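# Move the alphabetically first lettered box into the door tote

## Task

Find the box in this office whose top letter is earliest in the alphabet and place only that box inside the tote next to the door, fully within the tote's rim; the robot must not tip over or finish leaning.

## Robot and tools

Robot: a Hello Robot Stretch 3 with a two-wheeled base (0.33 m long, 0.34 m wide, rounded rear), a lift on a vertical mast and one telescoping arm that reaches out to the robot's RIGHT. The base cannot slide sideways, so to move the gripper forward or back you drive the base. It pivots about the point between the drive wheels, 0.05 m behind the front edge. With the arm fully in and the wrist folded, a turn sweeps a circle of radius 0.28 m; an unfolded, level wrist reaches past that circle.

Frames (metres): base frame has its origin on the floor between the drive wheels, x forward, y left, z up. hand_pose is reported in it, located where closed fingertips meet; with all wrist joints at zero its x axis points up, y back along the arm toward the mast, z toward the rear. Odometry frame is the base frame at scene start; base_odometry counts wheel rotation only, so slip appears as travel. Heading is in rad, left positive, -3.142 to 3.142. turned_by_wheels and turned_by_imu give the turn since the previous result; if they disagree by more than 0.15 rad, believe the IMU. base_tilt gives forward and right lean in degrees (a few degrees of fixed error plus noise).

move: one action per call. base takes exactly one key: {"translate_m": d}, a relative straight drive in metres, forward positive, -3 to 3; or {"rotate_rad": d}, a relative spin in place in radians, left positive, -6.4 to 6.4. Each counts from the base position in the latest reported state. joints is a single object of absolute targets keyed by joint name: lift_m 0 to 1.1 m; arm_m 0 to 0.52 m extension; wrist_yaw_rad -1.345 to 4.42 (0 along the arm, positive swings toward the robot's front); wrist_pitch_rad -1.57 to 0.451 (0 level, negative tips fingertips down); wrist_roll_rad -2.911 to 2.918 (0 fingers side by side); gripper_m -0.089 to 0.179 (bigger is wider; actual fingertip gap is about 0.007 m smaller near closed, 0.025 m smaller wide open); head_pan_rad -3.953 to 1.73 (0 forward, positive left, -1.57 faces along the arm); head_tilt_rad -1.53 to 0.419 (negative down). Done tolerances: 0.004 m for lift, arm, gripper; 0.02 rad yaw and roll; 0.05 pitch; 0.1 head. Alternatively send {"servos": "reboot"} by itself to re-enable servos that shut off. Optional: pace "default" or "max"; speeds, top speed per key (up to the max pace value); contact_limits, effort thresholds placed beside their own command. Default/max speeds: translate 0.12/0.30 m/s, rotate 0.76/1.90 rad/s, lift 0.11/0.15 m/s, arm 0.14/0.40 m/s. The base is capped at 0.10 m/s and 0.63 rad/s unless lift_m < 0.30, arm_m < 0.03 and wrist_yaw_rad > 2.54. A motion is cut off after 14 s (time_out). cameras picks images (head_camera, nav_camera, wrist_camera, all; [] for none). blocking true (default) returns once everything rests; false returns in about 0.5 s while motion continues, and a new move overrides only what it names. An empty move just reports state. Unknown keys make a call invalid; out-of-range values get it refused, and a refusal or an unrequested stop cancels the rest of that reply's move, wait and finished_scene calls.

contact_limits: arm_m takes an effort percent (1-100; drawing in reads negative); lift_m takes {"down": v, "up": v} as 1-100 push beyond free motion (below about 12 may trip with no contact; omitted means roughly 32-47 down, 21-36 up); translate_m and rotate_rad get a contact stop only when given a limit, tripping when either wheel's effort reaches it, each wheel then going slack separately, which can twist the robot.

wait: seconds 0 to 10, returns state and images, ends early once motions rest. stop: brakes all running motions; braked joints hold and may keep pressing. zoom_image: camera plus region [x0, y0, x1, y1] in pixels, at most 504x504, of that camera's latest image. finished_scene: scene = current scene number; the task must already be complete and stay so.

Results: move reports done or the worst status. Statuses: moving, done (for the base, wheels turned fully even if slipping), off_target (rested short, may still push), contact_stop (that joint goes slack and may sag or keep pressing), time_out, torque_fault (joint limp until reboot). on_its_own lists uncommanded behaviour; its held at value is a target, not a reading. motor_effort is percent of maximum, positive toward higher values, peak in brackets; wrist pitch tops near 45, roll near 72; positive wheel effort pushes forward. A motor resting outside its rest range is probably loaded or touching something. lidar_m: 12 sectors of 30 degrees, first straight ahead then counter-clockwise (4th left, 7th behind, 10th right), sensing a plane 0.17 m high from 0.15 to 12 m; "-" means nothing or too close; misses glass and thin legs; sectors 5, 6, 9, 10 may be blocked by the robot. wrist_depth_mm and head_depth_mm: 7x7 median depths from the top-left cell, ranges 45-1000 and 280-4000 mm.

Cameras: head_camera and nav_camera move with the head. head_camera images arrive rotated; turn them a quarter clockwise. nav_camera needs a quarter counter-clockwise.

Gripping: command gripper_m below the object's width to hold (lower squeezes harder; resend if the grip eases); to let go, open at least 0.05 beyond its width. Readings don't confirm a grasp.

Cautions: before folding the wrist (yaw to 3.0) or unfolding it, put lift_m between 0.32 and 0.95, pitch -0.4, roll about 0; folded, the lift may go down to 0.25. With yaw below -0.4 keep pitch at -0.5 or lower. Wrist, head and (without a limit) base push without stopping and can fault. Pushing on something solid with the gripper above about 0.45 m, or driving while hooked on something fixed, can tip the robot; if tilt appears, free the gripper. Objects may get nudged occasionally. Avoid drops, releasing moving items, slams and hard pushes. While you think, the simulation keeps running.

Each tool is called in YAML: its name, and indented under it one key for each argument.

## Session

move:

Scene clock: 0.00 s.
base_odometry: x=+0.000 y=+0.000 heading=+0.000
turned_by_wheels: +0.000
turned_by_imu: +0.000
base_tilt: forward=+1.0 right=-0.1
lidar_m: 0.80 1.67 1.61 1.34 1.00 0.97 1.01 1.40 1.53 1.06 0.79 0.77
head_depth_mm: 723 721 721 719 718 715 717 / 769 768 768 764 764 763 762 / 821 821 819 818 816 815 815 / 884 878 876 874 879 872 871 / 948 944 944 942 942 938 935 / 2044 2152 2141 2178 2210 2205 2170 / 1930 1918 1938 1945 1954 1974 1973
base_status: not commanded
joint_positions: lift_m=+0.444 arm_m=+0.002 wrist_yaw_rad=+3.097 wrist_pitch_rad=-0.467 wrist_roll_rad=+0.000 gripper_m=+0.037 head_pan_rad=+0.000 head_tilt_rad=-0.002
joint_status: not commanded
measured_speeds: all 0
motor_effort: left_wheel=-0.3 right_wheel=+1.7 lift_m=+27.5 arm_m=-9.1 wrist_yaw_rad=+0.9 wrist_pitch_rad=+2.5 wrist_roll_rad=+0.7 gripper_m=-0.2 head_pan_rad=+0.6 head_tilt_rad=+6.0
hand_pose: x=-0.0114 y=+0.0710 z=+0.4454 quat_wxyz=(+0.179, +0.691, +0.148, +0.684) (m; base frame)
wrist_depth_mm: - - 146 - - - - / - - 158 - - - - / - - 172 - - - - / - 920 190 - - - - / 809 785 204 798 813 819 789 / 676 667 128 638 654 695 687 / 581 593 283 580 571 592 588
pictures: head_camera (sideways), nav_camera (sideways), wrist_camera
Images, in order (width x height): head_camera 896x504, nav_camera 672x504, wrist_camera 644x364.

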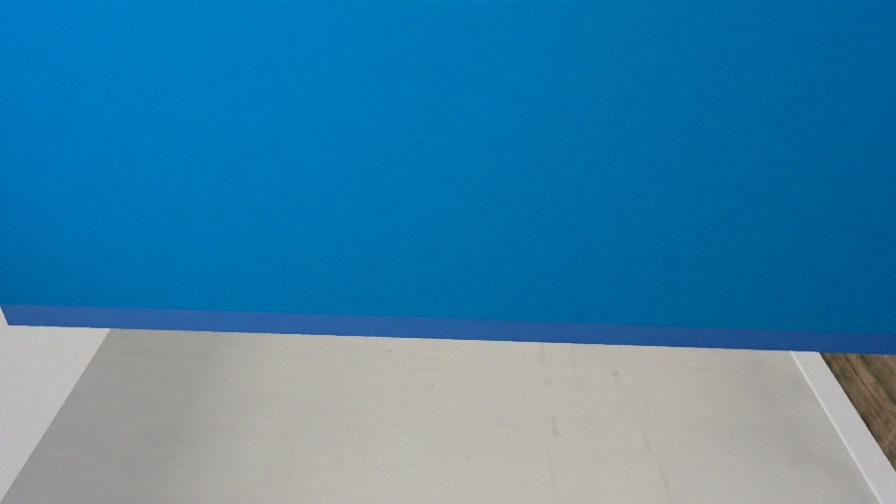

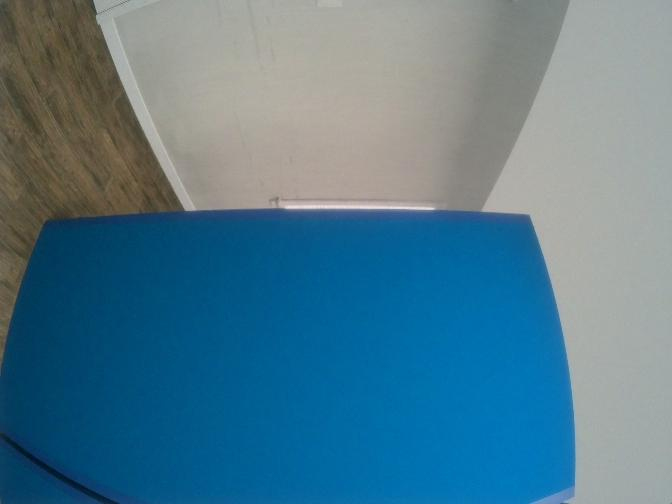

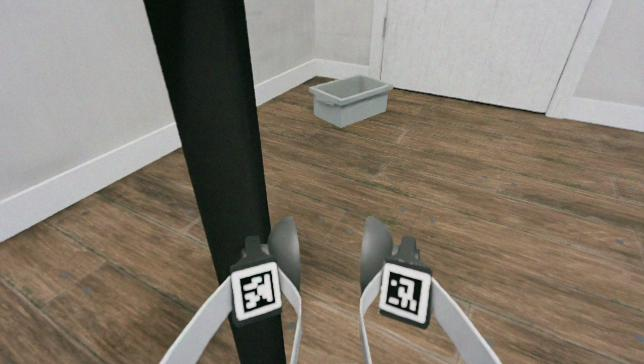

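move:
  joints: {"head_pan_rad": 1.4, "head_tilt_rad": -0.5}
  pace: "max"
  cameras: ["head_camera", "nav_camera"]

move:
  joints: {"head_pan_rad": 0.4, "head_tilt_rad": -0.5}
  pace: "max"
  cameras: ["head_camera", "nav_camera"]

move:
  joints: {"head_pan_rad": -0.8, "head_tilt_rad": -0.5}
  pace: "max"
  cameras: ["head_camera", "nav_camera"]

move:
  joints: {"head_pan_rad": -2.0, "head_tilt_rad": -0.5}
  pace: "max"
  cameras: ["head_camera", "nav_camera"]

move:
  joints: {"head_pan_rad": -3.2, "head_tilt_rad": -0.5}
  pace: "max"
  cameras: ["head_camera", "nav_camera"]

Scene clock: 7.83 s.
move: done
base_odometry: x=+0.000 y=+0.000 heading=+0.000
turned_by_wheels: +0.000
turned_by_imu: +0.001
base_tilt: forward=+0.9 right=+0.0
lidar_m: 0.80 1.67 1.60 1.34 1.00 0.97 1.01 1.40 1.53 1.06 0.79 0.76
head_depth_mm: 1348 1449 1549 1697 1821 1603 1348 / 1399 1509 1631 1778 1906 1603 1336 / 1465 1588 1717 1886 1978 1594 1350 / 1553 1685 1835 2016 1986 1597 1340 / 1556 1677 1816 1956 1970 1599 1332 / 1357 1440 1536 1664 1795 1594 1330 / 1208 1273 1345 1423 1533 1552 1346
base_status: not commanded
joint_positions: lift_m=+0.444 arm_m=+0.002 wrist_yaw_rad=+3.097 wrist_pitch_rad=-0.467 wrist_roll_rad=+0.000 gripper_m=+0.037 head_pan_rad=+1.431 head_tilt_rad=-0.499
joint_status: all done
measured_speeds: all 0
motor_effort: left_wheel=-0.4(0.6) right_wheel=+2.1(2.6) lift_m=+29.9(30.2) arm_m=-20.4(20.5) wrist_yaw_rad=+0.6(1.2) wrist_pitch_rad=+2.4(2.7) wrist_roll_rad=+0.8(0.9) gripper_m=-0.5(1.0) head_pan_rad=-0.4(4.9) head_tilt_rad=-2.5(6.2)
hand_pose: x=-0.0114 y=+0.0710 z=+0.4454 quat_wxyz=(+0.179, +0.691, +0.148, +0.684) (m; base frame)
wrist_depth_mm: - - 146 - - - - / - - 159 - - - - / - - 173 - - - - / - 927 188 - - - - / 814 801 205 811 803 800 799 / 673 682 128 646 660 664 682 / 588 604 282 582 566 585 584
pictures: head_camera (sideways), nav_camera (sideways)
Images, in order (width x height): head_camera 896x504, nav_camera 672x504.

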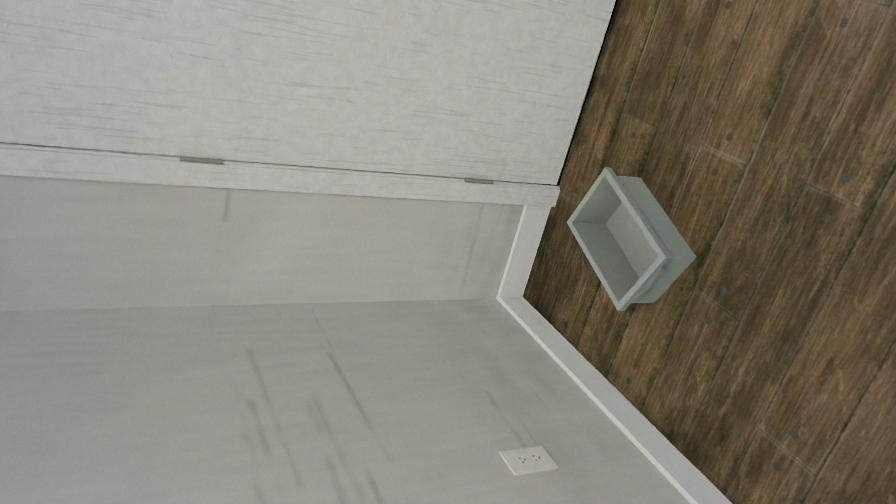

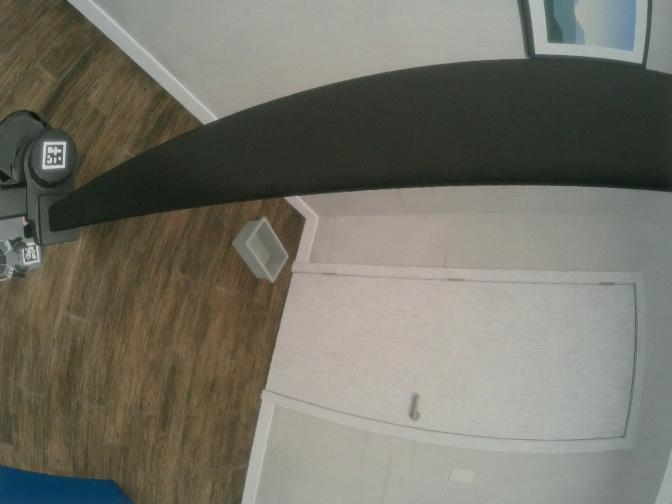

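Scene clock: 8.77 s.
move: done
base_odometry: x=+0.000 y=+0.000 heading=+0.000
turned_by_wheels: +0.000
turned_by_imu: +0.000
base_tilt: forward=+1.0 right=-0.2
lidar_m: 0.80 1.67 1.60 1.34 1.00 0.97 1.01 1.40 1.53 1.06 0.79 0.76
head_depth_mm: 1946 2107 938 992 1061 1142 1231 / 1852 2033 2260 2458 1931 1353 1323 / 1745 1889 2106 2330 1981 1600 1348 / 1653 1767 1962 2169 1979 1603 1340 / 1539 1672 1816 1997 1968 1599 1334 / 1476 1593 1731 1859 1944 1605 1334 / 1396 1483 1631 1749 1868 1597 1328
base_status: not commanded
joint_positions: lift_m=+0.444 arm_m=+0.002 wrist_yaw_rad=+3.097 wrist_pitch_rad=-0.467 wrist_roll_rad=+0.000 gripper_m=+0.037 head_pan_rad=+0.395 head_tilt_rad=-0.500
joint_status: all done
measured_speeds: all 0
motor_effort: left_wheel=-0.5(0.6) right_wheel=+2.3(2.7) lift_m=+30.6(30.7) arm_m=-20.1(20.7) wrist_yaw_rad=+0.8(1.4) wrist_pitch_rad=+2.5(2.8) wrist_roll_rad=+0.8(1.0) gripper_m=-0.2(1.2) head_pan_rad=-2.3(5.3) head_tilt_rad=-3.0(4.2)
hand_pose: x=-0.0114 y=+0.0710 z=+0.4454 quat_wxyz=(+0.179, +0.691, +0.148, +0.684) (m; base frame)
wrist_depth_mm: - - 146 - - - - / - - 159 - - - - / - - 172 - - - - / - 915 191 - - - - / 790 775 205 803 815 806 794 / 676 686 128 621 659 690 689 / 576 606 281 582 567 594 587
pictures: head_camera (sideways), nav_camera (sideways)
Images, in order (width x height): head_camera 896x504, nav_camera 672x504.

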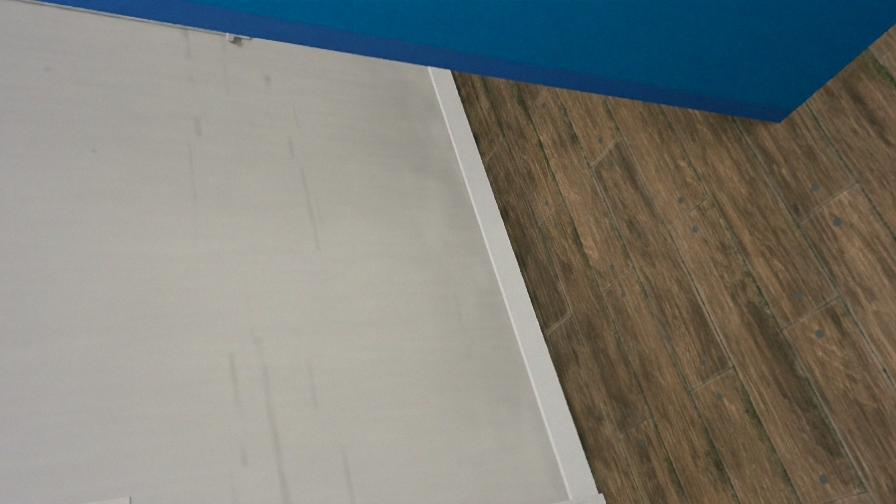

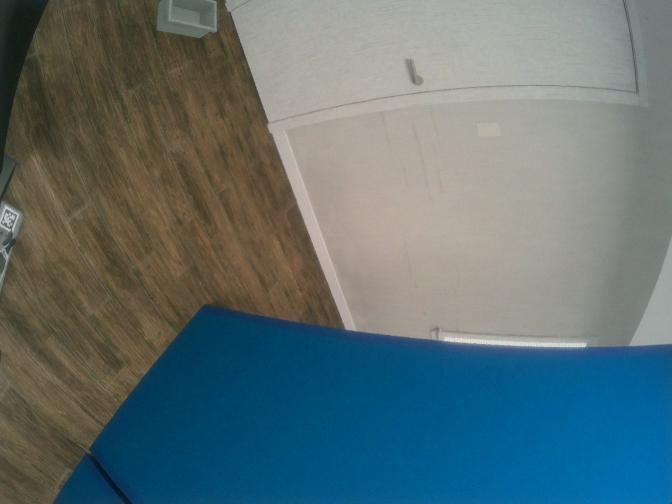

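Scene clock: 9.73 s.
move: done
base_odometry: x=+0.000 y=+0.000 heading=+0.000
turned_by_wheels: +0.000
turned_by_imu: +0.000
base_tilt: forward=+1.0 right=-0.2
lidar_m: 0.80 1.68 1.60 1.35 0.99 0.97 1.01 1.40 1.53 1.06 0.79 0.77
head_depth_mm: 683 744 819 921 1033 1178 1310 / 668 728 798 892 1002 1140 1284 / 662 724 784 876 984 1122 1257 / 641 697 762 844 941 1062 1225 / 629 682 744 821 920 1030 1183 / 617 668 728 798 886 997 1138 / 606 655 712 780 866 969 1096
base_status: not commanded
joint_positions: lift_m=+0.444 arm_m=+0.002 wrist_yaw_rad=+3.097 wrist_pitch_rad=-0.467 wrist_roll_rad=+0.000 gripper_m=+0.037 head_pan_rad=-0.832 head_tilt_rad=-0.500
joint_status: all done
measured_speeds: all 0
motor_effort: left_wheel=-0.5(0.6) right_wheel=+2.1(2.7) lift_m=+30.3(30.9) arm_m=-20.3(20.7) wrist_yaw_rad=+1.2(1.2) wrist_pitch_rad=+2.1(2.8) wrist_roll_rad=+0.8(1.1) gripper_m=-0.8(1.0) head_pan_rad=+0.3(4.8) head_tilt_rad=-1.4(5.1)
hand_pose: x=-0.0114 y=+0.0710 z=+0.4454 quat_wxyz=(+0.179, +0.691, +0.148, +0.684) (m; base frame)
wrist_depth_mm: - - 146 - - - - / - - 157 - - - - / - - 173 - - - - / - 935 189 - - - - / 808 791 205 783 809 785 802 / 680 671 128 641 655 667 684 / 588 608 281 589 571 584 584
pictures: head_camera (sideways), nav_camera (sideways)
Images, in order (width x height): head_camera 896x504, nav_camera 672x504.

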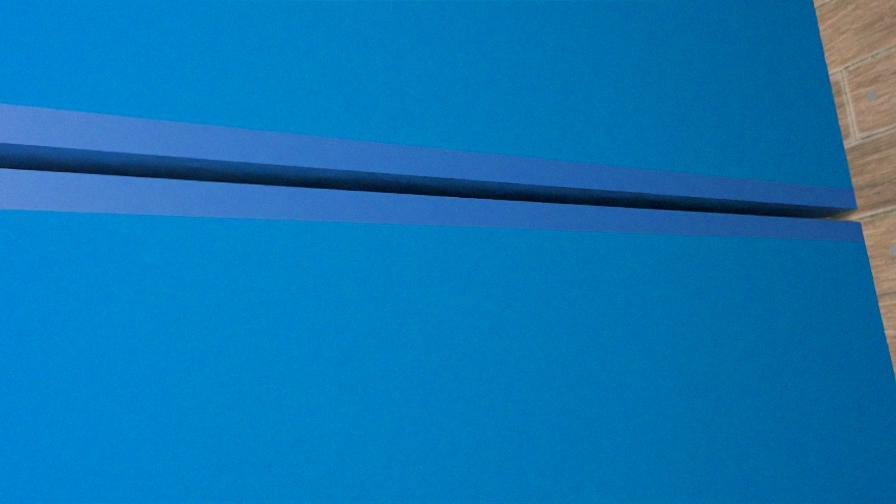

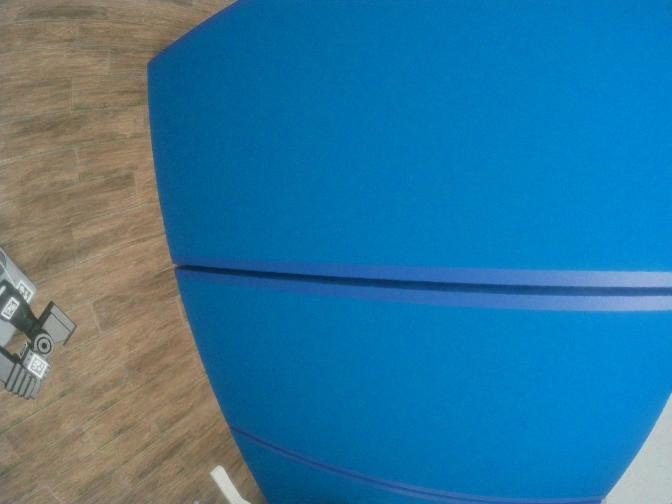

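Scene clock: 10.70 s.
move: done
base_odometry: x=+0.000 y=+0.000 heading=+0.000
turned_by_wheels: +0.000
turned_by_imu: +0.000
base_tilt: forward=+1.0 right=-0.1
lidar_m: 0.80 1.67 1.60 1.34 1.00 0.97 1.01 1.40 1.53 1.06 0.79 0.76
head_depth_mm: 1798 1894 2092 2291 2002 1613 1342 / 1816 1913 2112 2354 1996 1605 1348 / 1826 1938 2151 2352 1923 1609 1345 / 1853 1958 1852 2343 1907 1604 1335 / 1874 2002 2217 2361 1969 1603 1337 / 1876 2007 1999 2244 1969 1598 1340 / 1628 1665 1655 1784 1831 1598 1335
base_status: not commanded
joint_positions: lift_m=+0.444 arm_m=+0.002 wrist_yaw_rad=+3.097 wrist_pitch_rad=-0.467 wrist_roll_rad=+0.000 gripper_m=+0.037 head_pan_rad=-2.043 head_tilt_rad=-0.500
joint_status: all done
measured_speeds: all 0
motor_effort: left_wheel=-0.6(0.6) right_wheel=+2.2(2.8) lift_m=+30.4(30.7) arm_m=-20.0(20.8) wrist_yaw_rad=+0.8(1.2) wrist_pitch_rad=+2.4(2.7) wrist_roll_rad=+0.8(1.1) gripper_m=+0.8(1.2) head_pan_rad=+2.1(4.2) head_tilt_rad=-3.4(3.8)
hand_pose: x=-0.0114 y=+0.0710 z=+0.4454 quat_wxyz=(+0.179, +0.691, +0.148, +0.684) (m; base frame)
wrist_depth_mm: - - 146 - - - - / - - 158 - - - - / - - 171 - - - - / - 923 190 - - - - / 797 810 204 812 810 784 804 / 680 676 127 638 659 673 673 / 576 609 283 589 573 594 593
pictures: head_camera (sideways), nav_camera (sideways)
Images, in order (width x height): head_camera 896x504, nav_camera 672x504.

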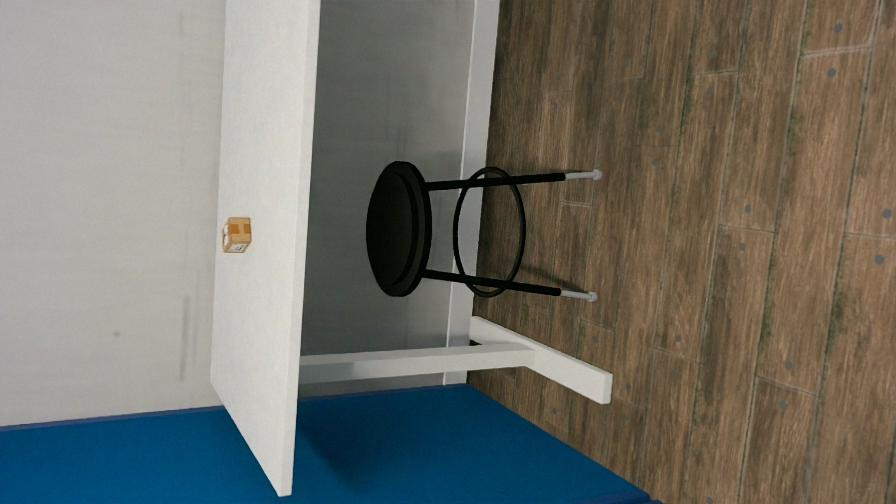

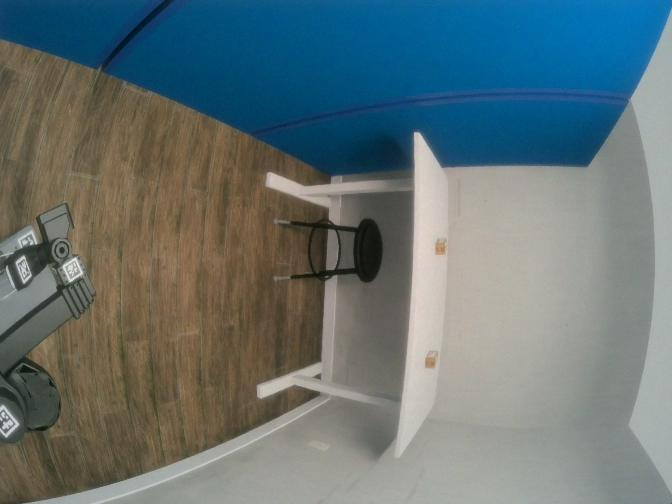

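Scene clock: 11.67 s.
move: done
base_odometry: x=+0.000 y=+0.000 heading=+0.000
turned_by_wheels: +0.000
turned_by_imu: +0.000
base_tilt: forward=+0.9 right=-0.1
lidar_m: 0.80 1.67 1.60 1.34 1.00 0.97 1.01 1.41 1.53 1.06 0.79 0.77
head_depth_mm: 809 868 937 1012 1107 1220 1305 / 846 910 985 1068 1180 1303 1351 / 887 957 1038 1144 1262 1403 1354 / 930 1006 1096 1219 1359 1490 1343 / 978 1073 1169 1301 1457 1559 1338 / 1038 1138 1254 1402 1583 1596 1338 / 1098 1202 1336 1514 1741 1588 1333
base_status: not commanded
joint_positions: lift_m=+0.444 arm_m=+0.002 wrist_yaw_rad=+3.097 wrist_pitch_rad=-0.467 wrist_roll_rad=+0.000 gripper_m=+0.037 head_pan_rad=-3.247 head_tilt_rad=-0.500
joint_status: all done
measured_speeds: all 0
motor_effort: left_wheel=-0.4(0.6) right_wheel=+2.5(2.7) lift_m=+30.3(30.7) arm_m=-20.3(20.6) wrist_yaw_rad=+0.4(1.1) wrist_pitch_rad=+2.5(2.8) wrist_roll_rad=+1.0(1.1) gripper_m=+0.2(1.0) head_pan_rad=+2.0(5.6) head_tilt_rad=-2.9(5.0)
hand_pose: x=-0.0114 y=+0.0710 z=+0.4454 quat_wxyz=(+0.179, +0.691, +0.148, +0.684) (m; base frame)
wrist_depth_mm: - - 147 - - - - / - - 159 - - - - / - - 172 - - - - / - 921 189 - - - - / 808 797 203 797 790 803 786 / 673 683 127 646 662 689 675 / 593 602 284 591 576 590 591
pictures: head_camera (sideways), nav_camera (sideways)
Images, in order (width x height): head_camera 896x504, nav_camera 672x504.

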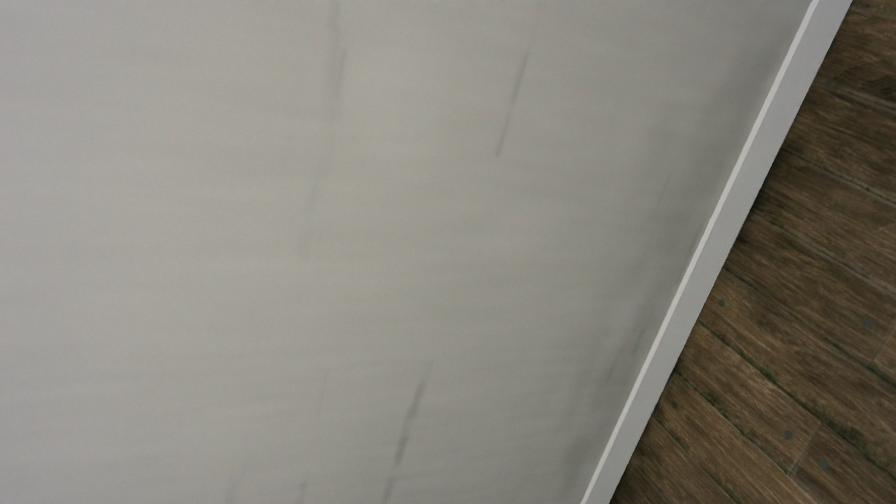

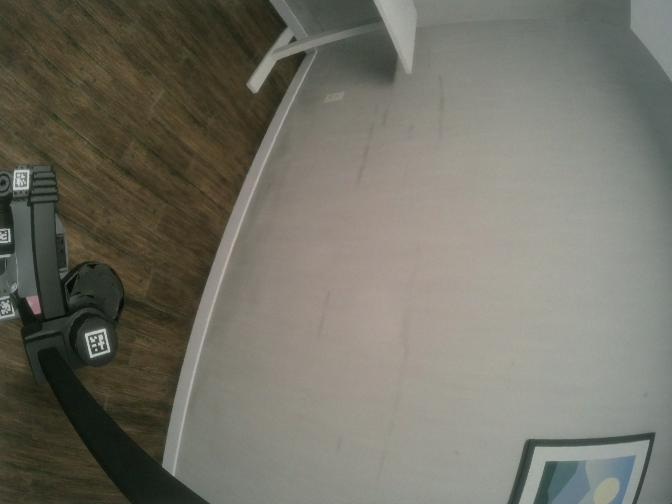

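move:
  joints: {"head_pan_rad": -2.2, "head_tilt_rad": -0.25}
  pace: "max"
  cameras: ["head_camera"]

Scene clock: 41.27 s.
move: done
base_odometry: x=+0.000 y=+0.000 heading=+0.000
turned_by_wheels: +0.000
turned_by_imu: +0.001
base_tilt: forward=+0.9 right=+0.1
lidar_m: 0.80 1.68 1.60 1.34 1.00 0.97 1.01 1.40 1.53 1.06 0.79 0.77
head_depth_mm: 1897 1978 2081 1790 2247 2001 1666 / 1907 1977 2074 1695 2287 2109 1667 / 1889 1997 2062 1746 2308 2137 1661 / 1885 1953 2065 1741 2260 2057 1656 / 1907 1968 2087 1703 2226 2006 1650 / 1887 1979 2068 1897 2248 2105 1643 / 1885 1973 2062 1797 2234 1950 1630
base_status: not commanded
joint_positions: lift_m=+0.444 arm_m=+0.002 wrist_yaw_rad=+3.097 wrist_pitch_rad=-0.467 wrist_roll_rad=+0.000 gripper_m=+0.037 head_pan_rad=-2.175 head_tilt_rad=-0.253
joint_status: all done
measured_speeds: all 0
motor_effort: left_wheel=-0.5(0.6) right_wheel=+2.1(2.7) lift_m=+30.0(30.4) arm_m=-19.3(20.1) wrist_yaw_rad=+1.0(1.5) wrist_pitch_rad=+2.4(2.8) wrist_roll_rad=+0.8(1.1) gripper_m=+0.0(1.0) head_pan_rad=-0.1(4.1) head_tilt_rad=+4.6(6.0)
hand_pose: x=-0.0114 y=+0.0710 z=+0.4454 quat_wxyz=(+0.179, +0.691, +0.148, +0.684) (m; base frame)
wrist_depth_mm: - - 147 - - - - / - - 157 - - - - / - - 172 - - - - / - 929 189 - - - - / 788 787 205 807 815 815 809 / 675 664 127 637 662 672 671 / 592 599 281 582 572 587 591
pictures: head_camera (sideways)
Images, in order (width x height): head_camera 896x504.

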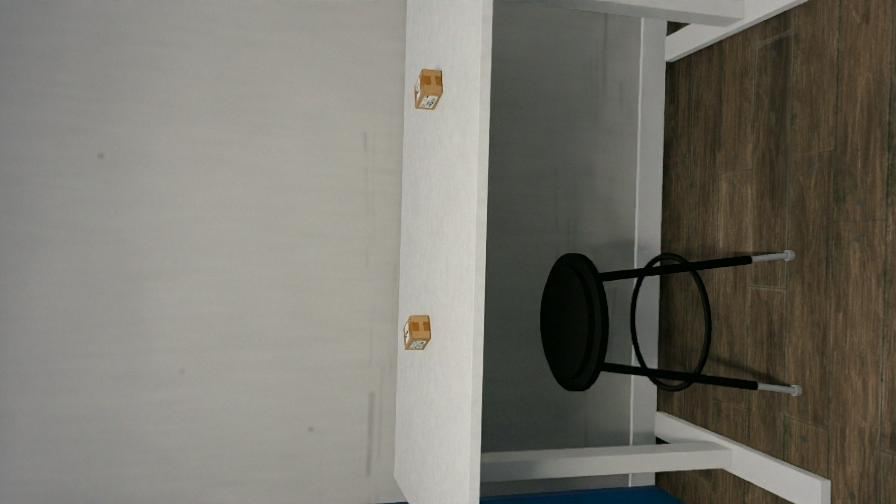

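zoom_image:
  camera: "head_camera"
  region: [400, 60, 460, 120]

zoom_image:
  camera: "head_camera"
  region: [390, 305, 450, 365]

Scaled by 8.400 from the camera's 896x504 image, which has a finer 1280x720 frame.

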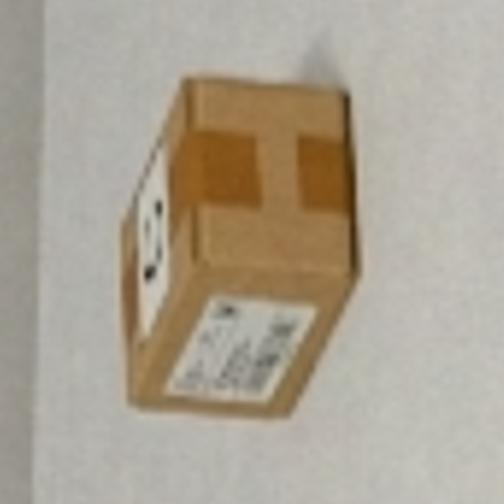

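Scaled by 8.400 from the camera's 896x504 image, which has a finer 1280x720 frame.

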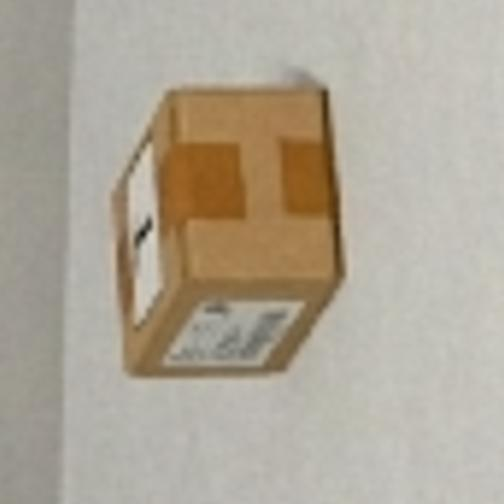

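move:
  joints: {"lift_m": 0.27, "head_pan_rad": 0.0, "head_tilt_rad": -0.4}
  base: {"rotate_rad": 0.54}
  pace: "max"
  cameras: ["head_camera", "nav_camera"]

Scene clock: 81.73 s.
move: done
base_odometry: x=+0.000 y=+0.000 heading=+0.540
turned_by_wheels: +0.540
turned_by_imu: +0.539
base_tilt: forward=+1.1 right=-0.2
lidar_m: 1.67 1.60 1.33 0.99 0.98 1.01 1.42 1.53 1.05 0.79 0.76 0.80
head_depth_mm: 1709 1841 2009 2172 2301 1783 1400 / 1643 1764 1912 2102 2208 1793 1442 / 1577 1681 1828 1982 2100 1772 1432 / 1519 1615 1740 1883 2032 1782 1429 / 1440 1556 1668 1800 1955 1757 1443 / 1409 1490 1592 1716 1845 1746 1432 / 1340 1413 1519 1618 1751 1763 1432
base_status: done
joint_positions: lift_m=+0.270 arm_m=+0.002 wrist_yaw_rad=+3.097 wrist_pitch_rad=-0.469 wrist_roll_rad=+0.000 gripper_m=+0.037 head_pan_rad=+0.015 head_tilt_rad=-0.399
joint_status: all done
measured_speeds: translate_m=+0.000 rotate_rad=+0.000 lift_m=+0.000 arm_m=+0.000 wrist_yaw_rad=+0.000 wrist_pitch_rad=+0.000 wrist_roll_rad=+0.000 head_pan_rad=-0.024 head_tilt_rad=+0.000
motor_effort: left_wheel=-8.0(14.7) right_wheel=+8.0(14.0) lift_m=+22.2(26.0) arm_m=-18.6(20.5) wrist_yaw_rad=+0.9(1.3) wrist_pitch_rad=+2.8(3.1) wrist_roll_rad=+1.0(1.1) gripper_m=-1.0(1.5) head_pan_rad=-2.7(4.8) head_tilt_rad=-3.0(5.2)
hand_pose: x=-0.0114 y=+0.0708 z=+0.2715 quat_wxyz=(+0.180, +0.691, +0.149, +0.684) (m; base frame)
wrist_depth_mm: - - 143 - - - - / - - 159 - - - - / - 785 172 864 885 877 895 / 688 695 189 694 681 681 684 / 562 563 206 558 559 567 558 / 472 291 128 271 460 480 465 / 249 257 243 249 262 413 410
pictures: head_camera (sideways), nav_camera (sideways)
Images, in order (width x height): head_camera 896x504, nav_camera 672x504.

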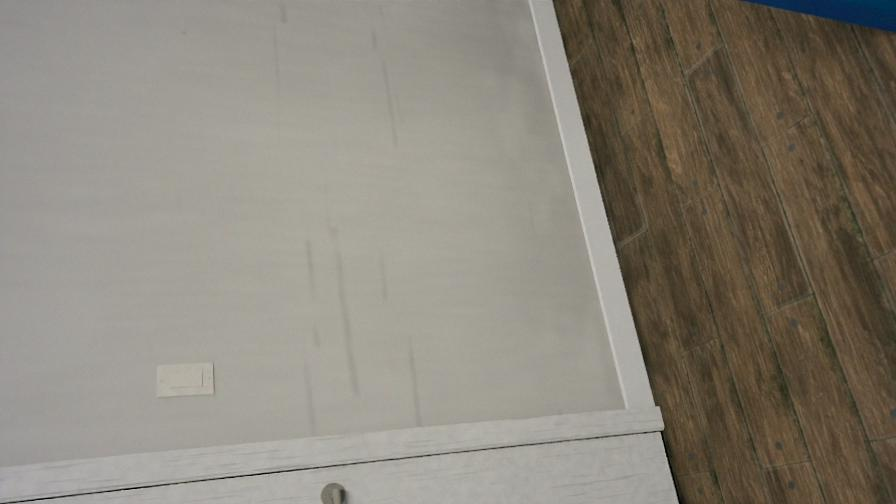

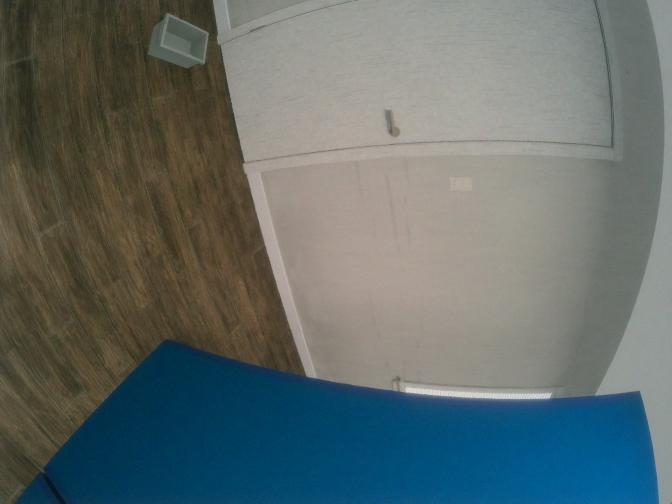

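move:
  joints: {"head_pan_rad": -1.7, "head_tilt_rad": -0.3}
  base: {"translate_m": 1.2}
  pace: "max"
  cameras: ["head_camera", "nav_camera"]

Scene clock: 91.13 s.
move: done
base_odometry: x=+1.029 y=+0.617 heading=+0.540
turned_by_wheels: +0.000
turned_by_imu: +0.000
base_tilt: forward=+1.1 right=-0.2
lidar_m: 0.59 0.57 0.60 0.82 1.54 1.60 2.24 0.71 0.44 0.57 2.00 0.79
head_depth_mm: 429 441 455 470 486 503 524 / 476 493 510 530 553 574 601 / 538 560 584 608 638 665 703 / 618 649 675 712 756 793 843 / 3209 3265 3413 3649 2711 1975 1575 / 3007 3133 3285 3411 2645 1972 1565 / 2852 2988 3148 3309 2650 1989 1550
base_status: done
joint_positions: lift_m=+0.270 arm_m=+0.002 wrist_yaw_rad=+3.097 wrist_pitch_rad=-0.469 wrist_roll_rad=+0.000 gripper_m=+0.037 head_pan_rad=-1.701 head_tilt_rad=-0.300
joint_status: all done
measured_speeds: all 0
motor_effort: left_wheel=+2.4(13.8) right_wheel=+6.1(14.7) lift_m=+29.9(30.2) arm_m=-7.8(14.7) wrist_yaw_rad=+1.0(1.5) wrist_pitch_rad=+2.7(3.1) wrist_roll_rad=+0.8(1.1) gripper_m=-0.7(1.3) head_pan_rad=+1.8(4.7) head_tilt_rad=+3.7(5.8)
hand_pose: x=-0.0114 y=+0.0708 z=+0.2715 quat_wxyz=(+0.180, +0.691, +0.149, +0.684) (m; base frame)
wrist_depth_mm: - - 147 - - - - / - - 158 - - - - / 891 875 172 893 797 - - / 693 682 189 683 688 663 - / 567 561 206 549 560 556 532 / 468 290 127 269 463 481 477 / 248 254 242 250 262 412 410
pictures: head_camera (sideways), nav_camera (sideways)
Images, in order (width x height): head_camera 896x504, nav_camera 672x504.

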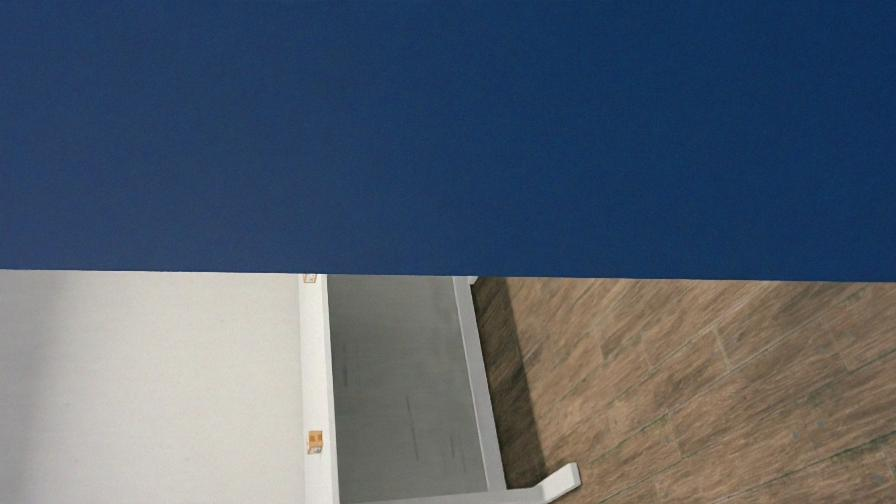

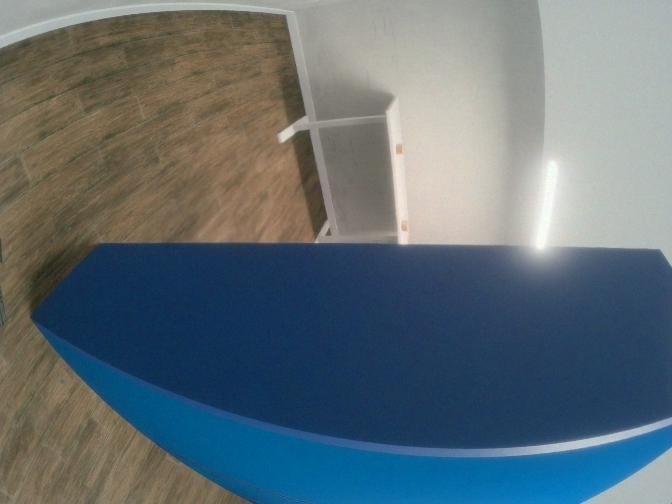

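move:
  joints: {"head_pan_rad": -1.2, "head_tilt_rad": -0.2}
  pace: "max"
  cameras: ["head_camera", "nav_camera"]

zoom_image:
  camera: "head_camera"
  region: [330, 80, 430, 180]

Scene clock: 99.67 s.
move: done
base_odometry: x=+1.029 y=+0.617 heading=+0.540
turned_by_wheels: +0.000
turned_by_imu: +0.001
base_tilt: forward=+1.0 right=+0.0
lidar_m: 0.59 0.57 0.60 0.82 1.54 1.60 2.25 0.71 0.44 0.57 2.00 0.79
head_depth_mm: 2916 3075 3189 3299 3341 2347 1782 / 2935 3067 3191 3315 3421 2315 1776 / 2937 3041 3151 3269 3147 2306 1766 / 2921 3015 3120 3265 3308 2318 1758 / 2837 2988 3118 3235 3322 2269 1758 / 2870 2979 3106 3248 3137 2269 1726 / 2161 2161 2179 2210 2242 2129 1738
base_status: not commanded
joint_positions: lift_m=+0.270 arm_m=+0.002 wrist_yaw_rad=+3.097 wrist_pitch_rad=-0.469 wrist_roll_rad=+0.000 gripper_m=+0.037 head_pan_rad=-1.187 head_tilt_rad=-0.199
joint_status: all done
measured_speeds: all 0
motor_effort: left_wheel=+2.5(2.6) right_wheel=+6.3(6.6) lift_m=+29.1(29.4) arm_m=-2.5(3.8) wrist_yaw_rad=+1.4(1.4) wrist_pitch_rad=+2.8(3.0) wrist_roll_rad=+0.8(1.0) gripper_m=+0.1(1.1) head_pan_rad=+0.9(4.2) head_tilt_rad=+4.6(7.4)
hand_pose: x=-0.0114 y=+0.0708 z=+0.2715 quat_wxyz=(+0.180, +0.691, +0.149, +0.684) (m; base frame)
wrist_depth_mm: - - 146 - - - - / - - 158 - - - - / 893 848 172 863 792 - - / 689 671 190 685 698 658 - / 559 563 205 562 560 563 528 / 468 289 128 273 459 475 474 / 248 256 243 247 263 410 408
pictures: head_camera (sideways), nav_camera (sideways)
Images, in order (width x height): head_camera 896x504, nav_camera 672x504.

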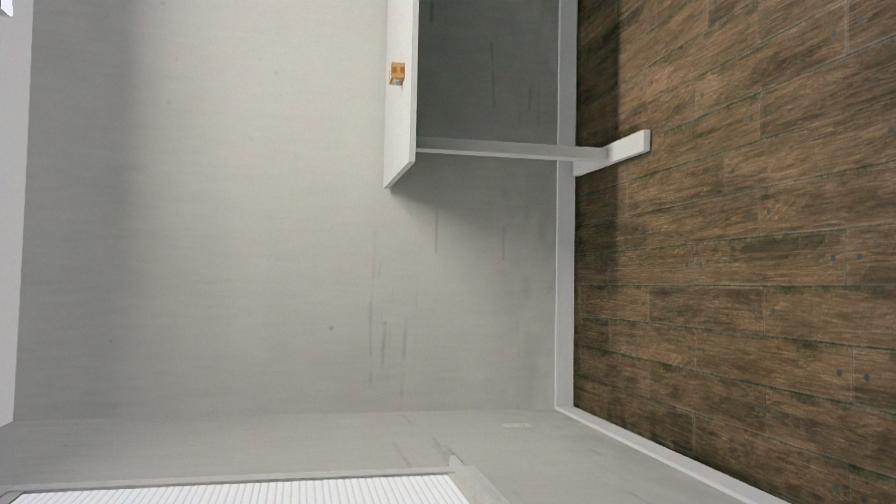

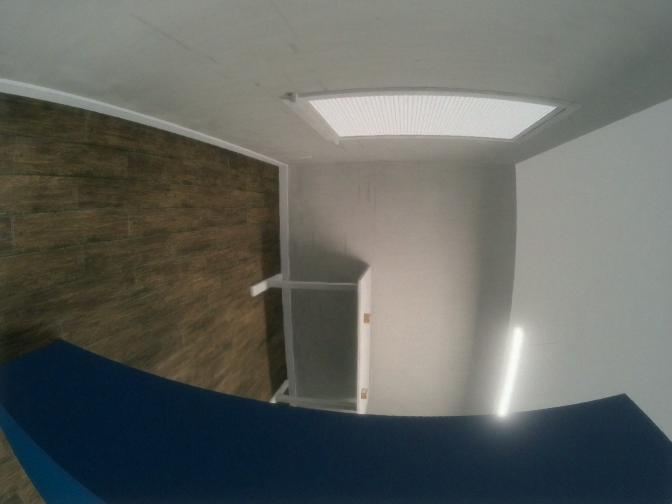

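Scaled by 5.040 from the camera's 896x504 image, which has a finer 1280x720 frame.

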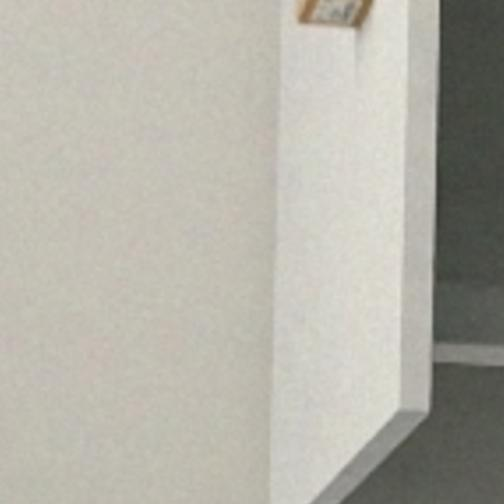

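move:
  base: {"rotate_rad": -1.326}
  joints: {"head_pan_rad": 0.0, "head_tilt_rad": -0.3}
  pace: "max"
  cameras: []

move:
  base: {"translate_m": 1.2}
  joints: {"head_pan_rad": -0.2, "head_tilt_rad": -0.25}
  pace: "max"
  cameras: ["head_camera", "nav_camera"]

Scene clock: 132.87 s.
move: done
base_odometry: x=+1.029 y=+0.617 heading=-0.786
turned_by_wheels: -1.326
turned_by_imu: -1.320
base_tilt: forward=+0.8 right=-0.3
lidar_m: 2.83 1.11 0.65 0.58 0.58 0.64 1.18 1.53 1.80 2.56 0.44 0.45
head_depth_mm: 2986 3208 3309 3561 2757 1943 833 / 2944 3119 3257 3514 2721 1998 1584 / 2917 3122 3191 3395 2719 2011 1580 / 2837 3080 3193 3392 2715 1975 1565 / 2834 2990 3165 3297 2712 1985 1581 / 2771 2953 3075 3280 2668 1973 1562 / 2766 2881 3072 3230 2681 1975 1567
base_status: done
joint_positions: lift_m=+0.270 arm_m=+0.002 wrist_yaw_rad=+3.097 wrist_pitch_rad=-0.469 wrist_roll_rad=+0.000 gripper_m=+0.037 head_pan_rad=+0.013 head_tilt_rad=-0.299
joint_status: all done
measured_speeds: translate_m=+0.000 rotate_rad=+0.000 lift_m=+0.000 arm_m=+0.000 wrist_yaw_rad=+0.000 wrist_pitch_rad=+0.000 wrist_roll_rad=+0.000 head_pan_rad=-0.024 head_tilt_rad=+0.000
motor_effort: left_wheel=+9.0(17.8) right_wheel=-7.1(15.6) lift_m=+27.6(28.4) arm_m=-6.6(6.6) wrist_yaw_rad=+1.0(1.4) wrist_pitch_rad=+2.9(3.0) wrist_roll_rad=+0.9(1.1) gripper_m=-0.2(1.3) head_pan_rad=-3.5(5.7) head_tilt_rad=-2.1(5.4)
hand_pose: x=-0.0114 y=+0.0708 z=+0.2715 quat_wxyz=(+0.180, +0.691, +0.149, +0.684) (m; base frame)
wrist_depth_mm: - - 143 - - - - / - - 155 - - - - / - - 171 - - 791 837 / 565 - 189 657 695 695 687 / 556 554 205 563 561 556 557 / 476 290 127 272 459 472 473 / 249 255 243 248 263 408 410
pictures: none
No camera images: "cameras" was empty.

Scene clock: 138.23 s.
move: done
base_odometry: x=+1.878 y=-0.232 heading=-0.786
turned_by_wheels: +0.000
turned_by_imu: +0.000
base_tilt: forward=+0.9 right=-0.2
lidar_m: 1.64 1.63 0.97 0.85 0.85 1.00 1.76 0.51 1.12 1.11 2.64 2.22
head_depth_mm: 2192 2308 2463 2553 2716 2160 1675 / 2084 2204 2351 2026 2557 2127 1673 / 2027 2126 2228 2014 2478 2152 1670 / 1945 2051 2149 1984 2384 2138 1647 / 1886 1978 2065 1701 2295 2122 1656 / 1825 1908 1996 1636 2142 1969 1649 / 1758 1829 1915 1997 2105 2084 1638
base_status: done
joint_positions: lift_m=+0.270 arm_m=+0.002 wrist_yaw_rad=+3.097 wrist_pitch_rad=-0.469 wrist_roll_rad=+0.000 gripper_m=+0.037 head_pan_rad=-0.200 head_tilt_rad=-0.249
joint_status: all done
measured_speeds: all 0
motor_effort: left_wheel=+6.7(17.8) right_wheel=+1.4(13.3) lift_m=+26.4(27.9) arm_m=-19.5(20.7) wrist_yaw_rad=+0.8(1.3) wrist_pitch_rad=+2.7(3.2) wrist_roll_rad=+0.9(1.2) gripper_m=+0.6(1.3) head_pan_rad=-3.7(4.8) head_tilt_rad=+3.2(5.5)
hand_pose: x=-0.0114 y=+0.0708 z=+0.2715 quat_wxyz=(+0.180, +0.691, +0.149, +0.684) (m; base frame)
wrist_depth_mm: - - 143 - - - - / - - 156 - - - - / - 793 172 828 877 888 886 / 677 694 189 677 682 682 691 / 567 559 204 560 564 563 569 / 476 289 128 271 462 473 471 / 248 257 242 248 261 413 413
pictures: head_camera (sideways), nav_camera (sideways)
Images, in order (width x height): head_camera 896x504, nav_camera 672x504.

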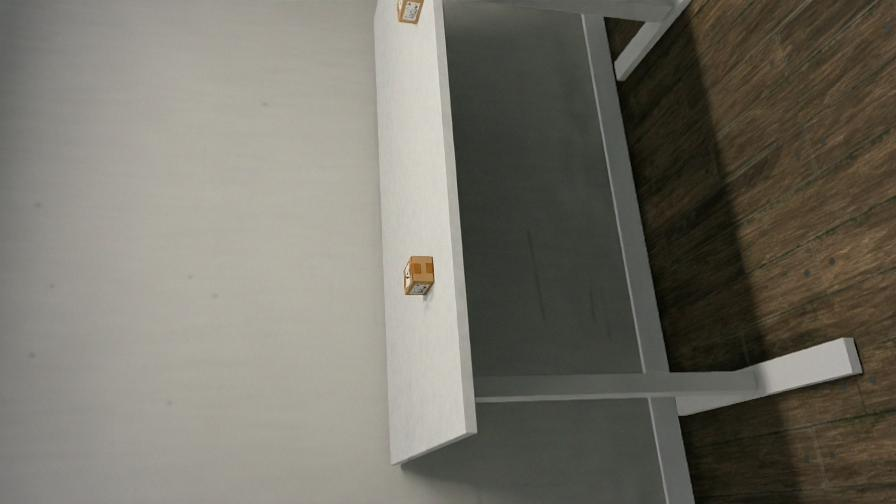

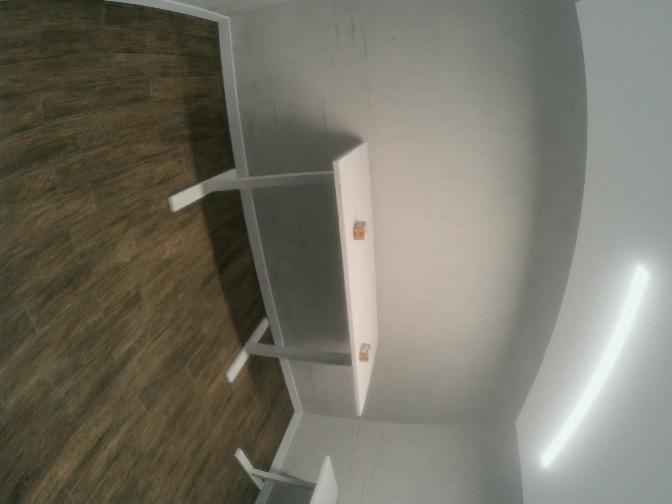

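zoom_image:
  camera: "head_camera"
  region: [395, 250, 445, 300]

Scaled by 10.080 from the camera's 896x504 image, which has a finer 1280x720 frame.

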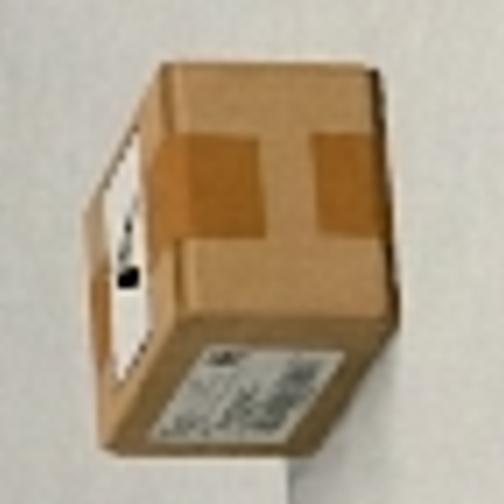

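move:
  base: {"rotate_rad": -0.448}
  pace: "max"
  cameras: []

move:
  base: {"translate_m": 1.15}
  joints: {"head_pan_rad": 0.5, "head_tilt_rad": -0.35}
  pace: "max"
  cameras: ["head_camera", "nav_camera"]

Scene clock: 148.57 s.
move: done
base_odometry: x=+1.877 y=-0.232 heading=-1.233
turned_by_wheels: -0.448
turned_by_imu: -0.445
base_tilt: forward=+1.0 right=-0.2
lidar_m: 2.21 1.65 1.45 0.94 0.85 0.86 1.06 2.06 0.51 1.10 1.99 2.65
head_depth_mm: 2784 2894 3033 3083 2893 2147 1677 / 3057 3140 3284 3361 3081 2157 1663 / 2957 3143 3250 3572 2946 2138 1669 / 2678 2807 2960 3090 2983 2132 1653 / 2422 2529 2608 2328 2613 2139 1653 / 2248 2312 2397 2498 2580 2121 1647 / 2055 2127 2199 1892 2417 2110 1636
base_status: done
joint_positions: lift_m=+0.270 arm_m=+0.002 wrist_yaw_rad=+3.097 wrist_pitch_rad=-0.469 wrist_roll_rad=+0.000 gripper_m=+0.037 head_pan_rad=-0.200 head_tilt_rad=-0.249
joint_status: not commanded
measured_speeds: all 0
motor_effort: left_wheel=+9.0(17.8) right_wheel=-8.3(15.2) lift_m=+25.5(25.9) arm_m=-19.8(20.3) wrist_yaw_rad=+0.6(1.3) wrist_pitch_rad=+2.9(3.0) wrist_roll_rad=+1.0(1.0) gripper_m=-0.4(1.6) head_pan_rad=-3.3(3.6) head_tilt_rad=+2.8(3.5)
hand_pose: x=-0.0114 y=+0.0708 z=+0.2715 quat_wxyz=(+0.180, +0.691, +0.149, +0.684) (m; base frame)
wrist_depth_mm: - - 143 - - - - / - - 157 - - - - / - - 173 890 876 892 866 / 667 687 189 687 686 687 687 / 560 559 205 562 563 558 569 / 475 288 128 271 462 475 471 / 249 253 241 250 262 415 411
pictures: none
No camera images: "cameras" was empty.

Scene clock: 153.77 s.
move: done
base_odometry: x=+2.258 y=-1.317 heading=-1.233
turned_by_wheels: +0.000
turned_by_imu: -0.001
base_tilt: forward=+0.8 right=-0.2
lidar_m: 1.08 1.18 0.82 1.47 1.57 1.57 1.95 1.50 1.41 1.84 1.74 2.02
head_depth_mm: 1041 1104 1180 1021 683 515 1437 / 1033 1094 1169 1019 680 514 1417 / 1020 1080 1155 1015 678 510 1428 / 1009 1073 1145 1001 676 509 1396 / 1000 1059 1128 1000 672 508 1378 / 985 1050 1111 991 668 506 1373 / 982 1038 1097 984 665 505 1370
base_status: done
joint_positions: lift_m=+0.270 arm_m=+0.002 wrist_yaw_rad=+3.097 wrist_pitch_rad=-0.469 wrist_roll_rad=+0.000 gripper_m=+0.037 head_pan_rad=+0.501 head_tilt_rad=-0.350
joint_status: all done
measured_speeds: all 0
motor_effort: left_wheel=+11.4(19.7) right_wheel=-3.3(8.6) lift_m=+24.2(25.6) arm_m=-19.5(20.4) wrist_yaw_rad=+1.0(1.5) wrist_pitch_rad=+2.4(3.1) wrist_roll_rad=+0.8(1.2) gripper_m=+0.3(1.2) head_pan_rad=-2.9(5.5) head_tilt_rad=-2.1(4.3)
hand_pose: x=-0.0114 y=+0.0708 z=+0.2715 quat_wxyz=(+0.180, +0.691, +0.149, +0.684) (m; base frame)
wrist_depth_mm: - - 146 - - - - / - - 158 - - - - / 893 829 173 901 884 893 872 / 686 682 189 692 698 674 677 / 563 563 204 567 559 566 569 / 482 288 128 271 462 469 480 / 249 255 242 246 262 412 412
pictures: head_camera (sideways), nav_camera (sideways)
Images, in order (width x height): head_camera 896x504, nav_camera 672x504.

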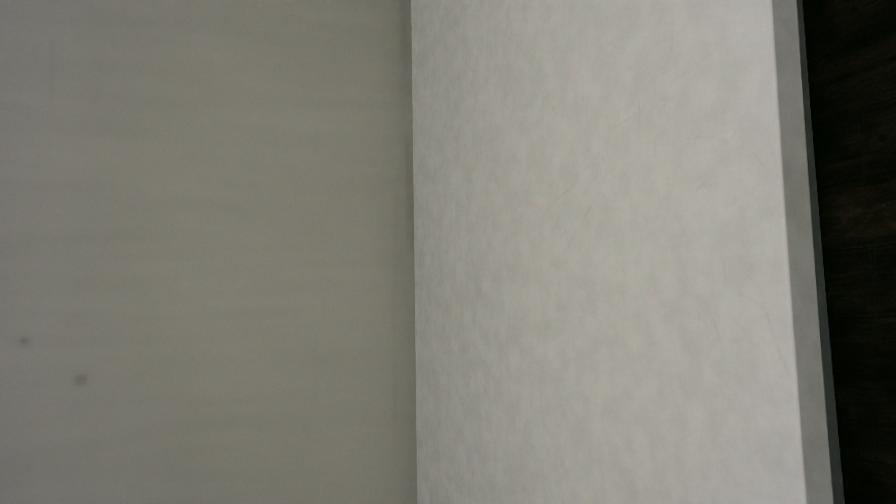

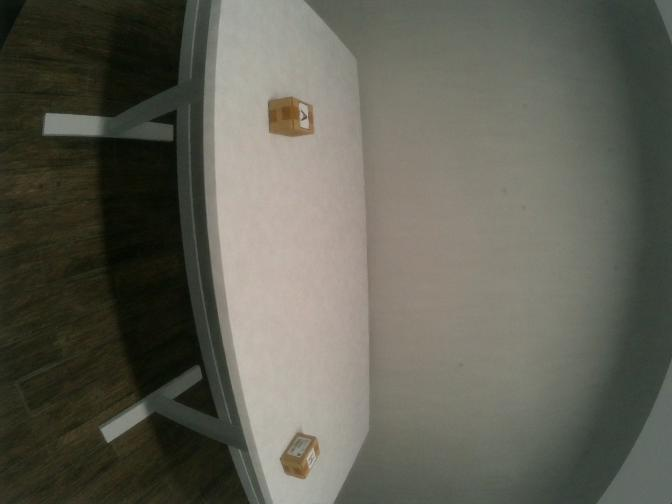

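zoom_image:
  camera: "nav_camera"
  region: [260, 85, 330, 145]

zoom_image:
  camera: "nav_camera"
  region: [270, 425, 330, 485]

Scaled by 7.200 from the camera's 672x504 image, which has a finer 792x594 frame.

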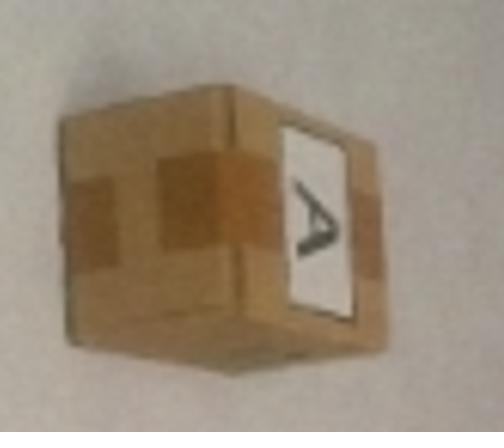

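Scaled by 8.400 from the camera's 672x504 image, which has a finer 792x594 frame.

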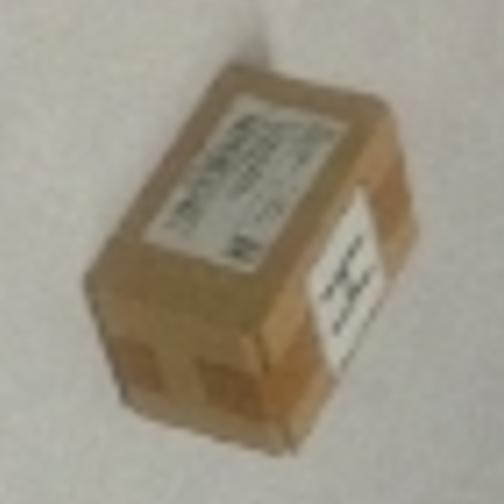

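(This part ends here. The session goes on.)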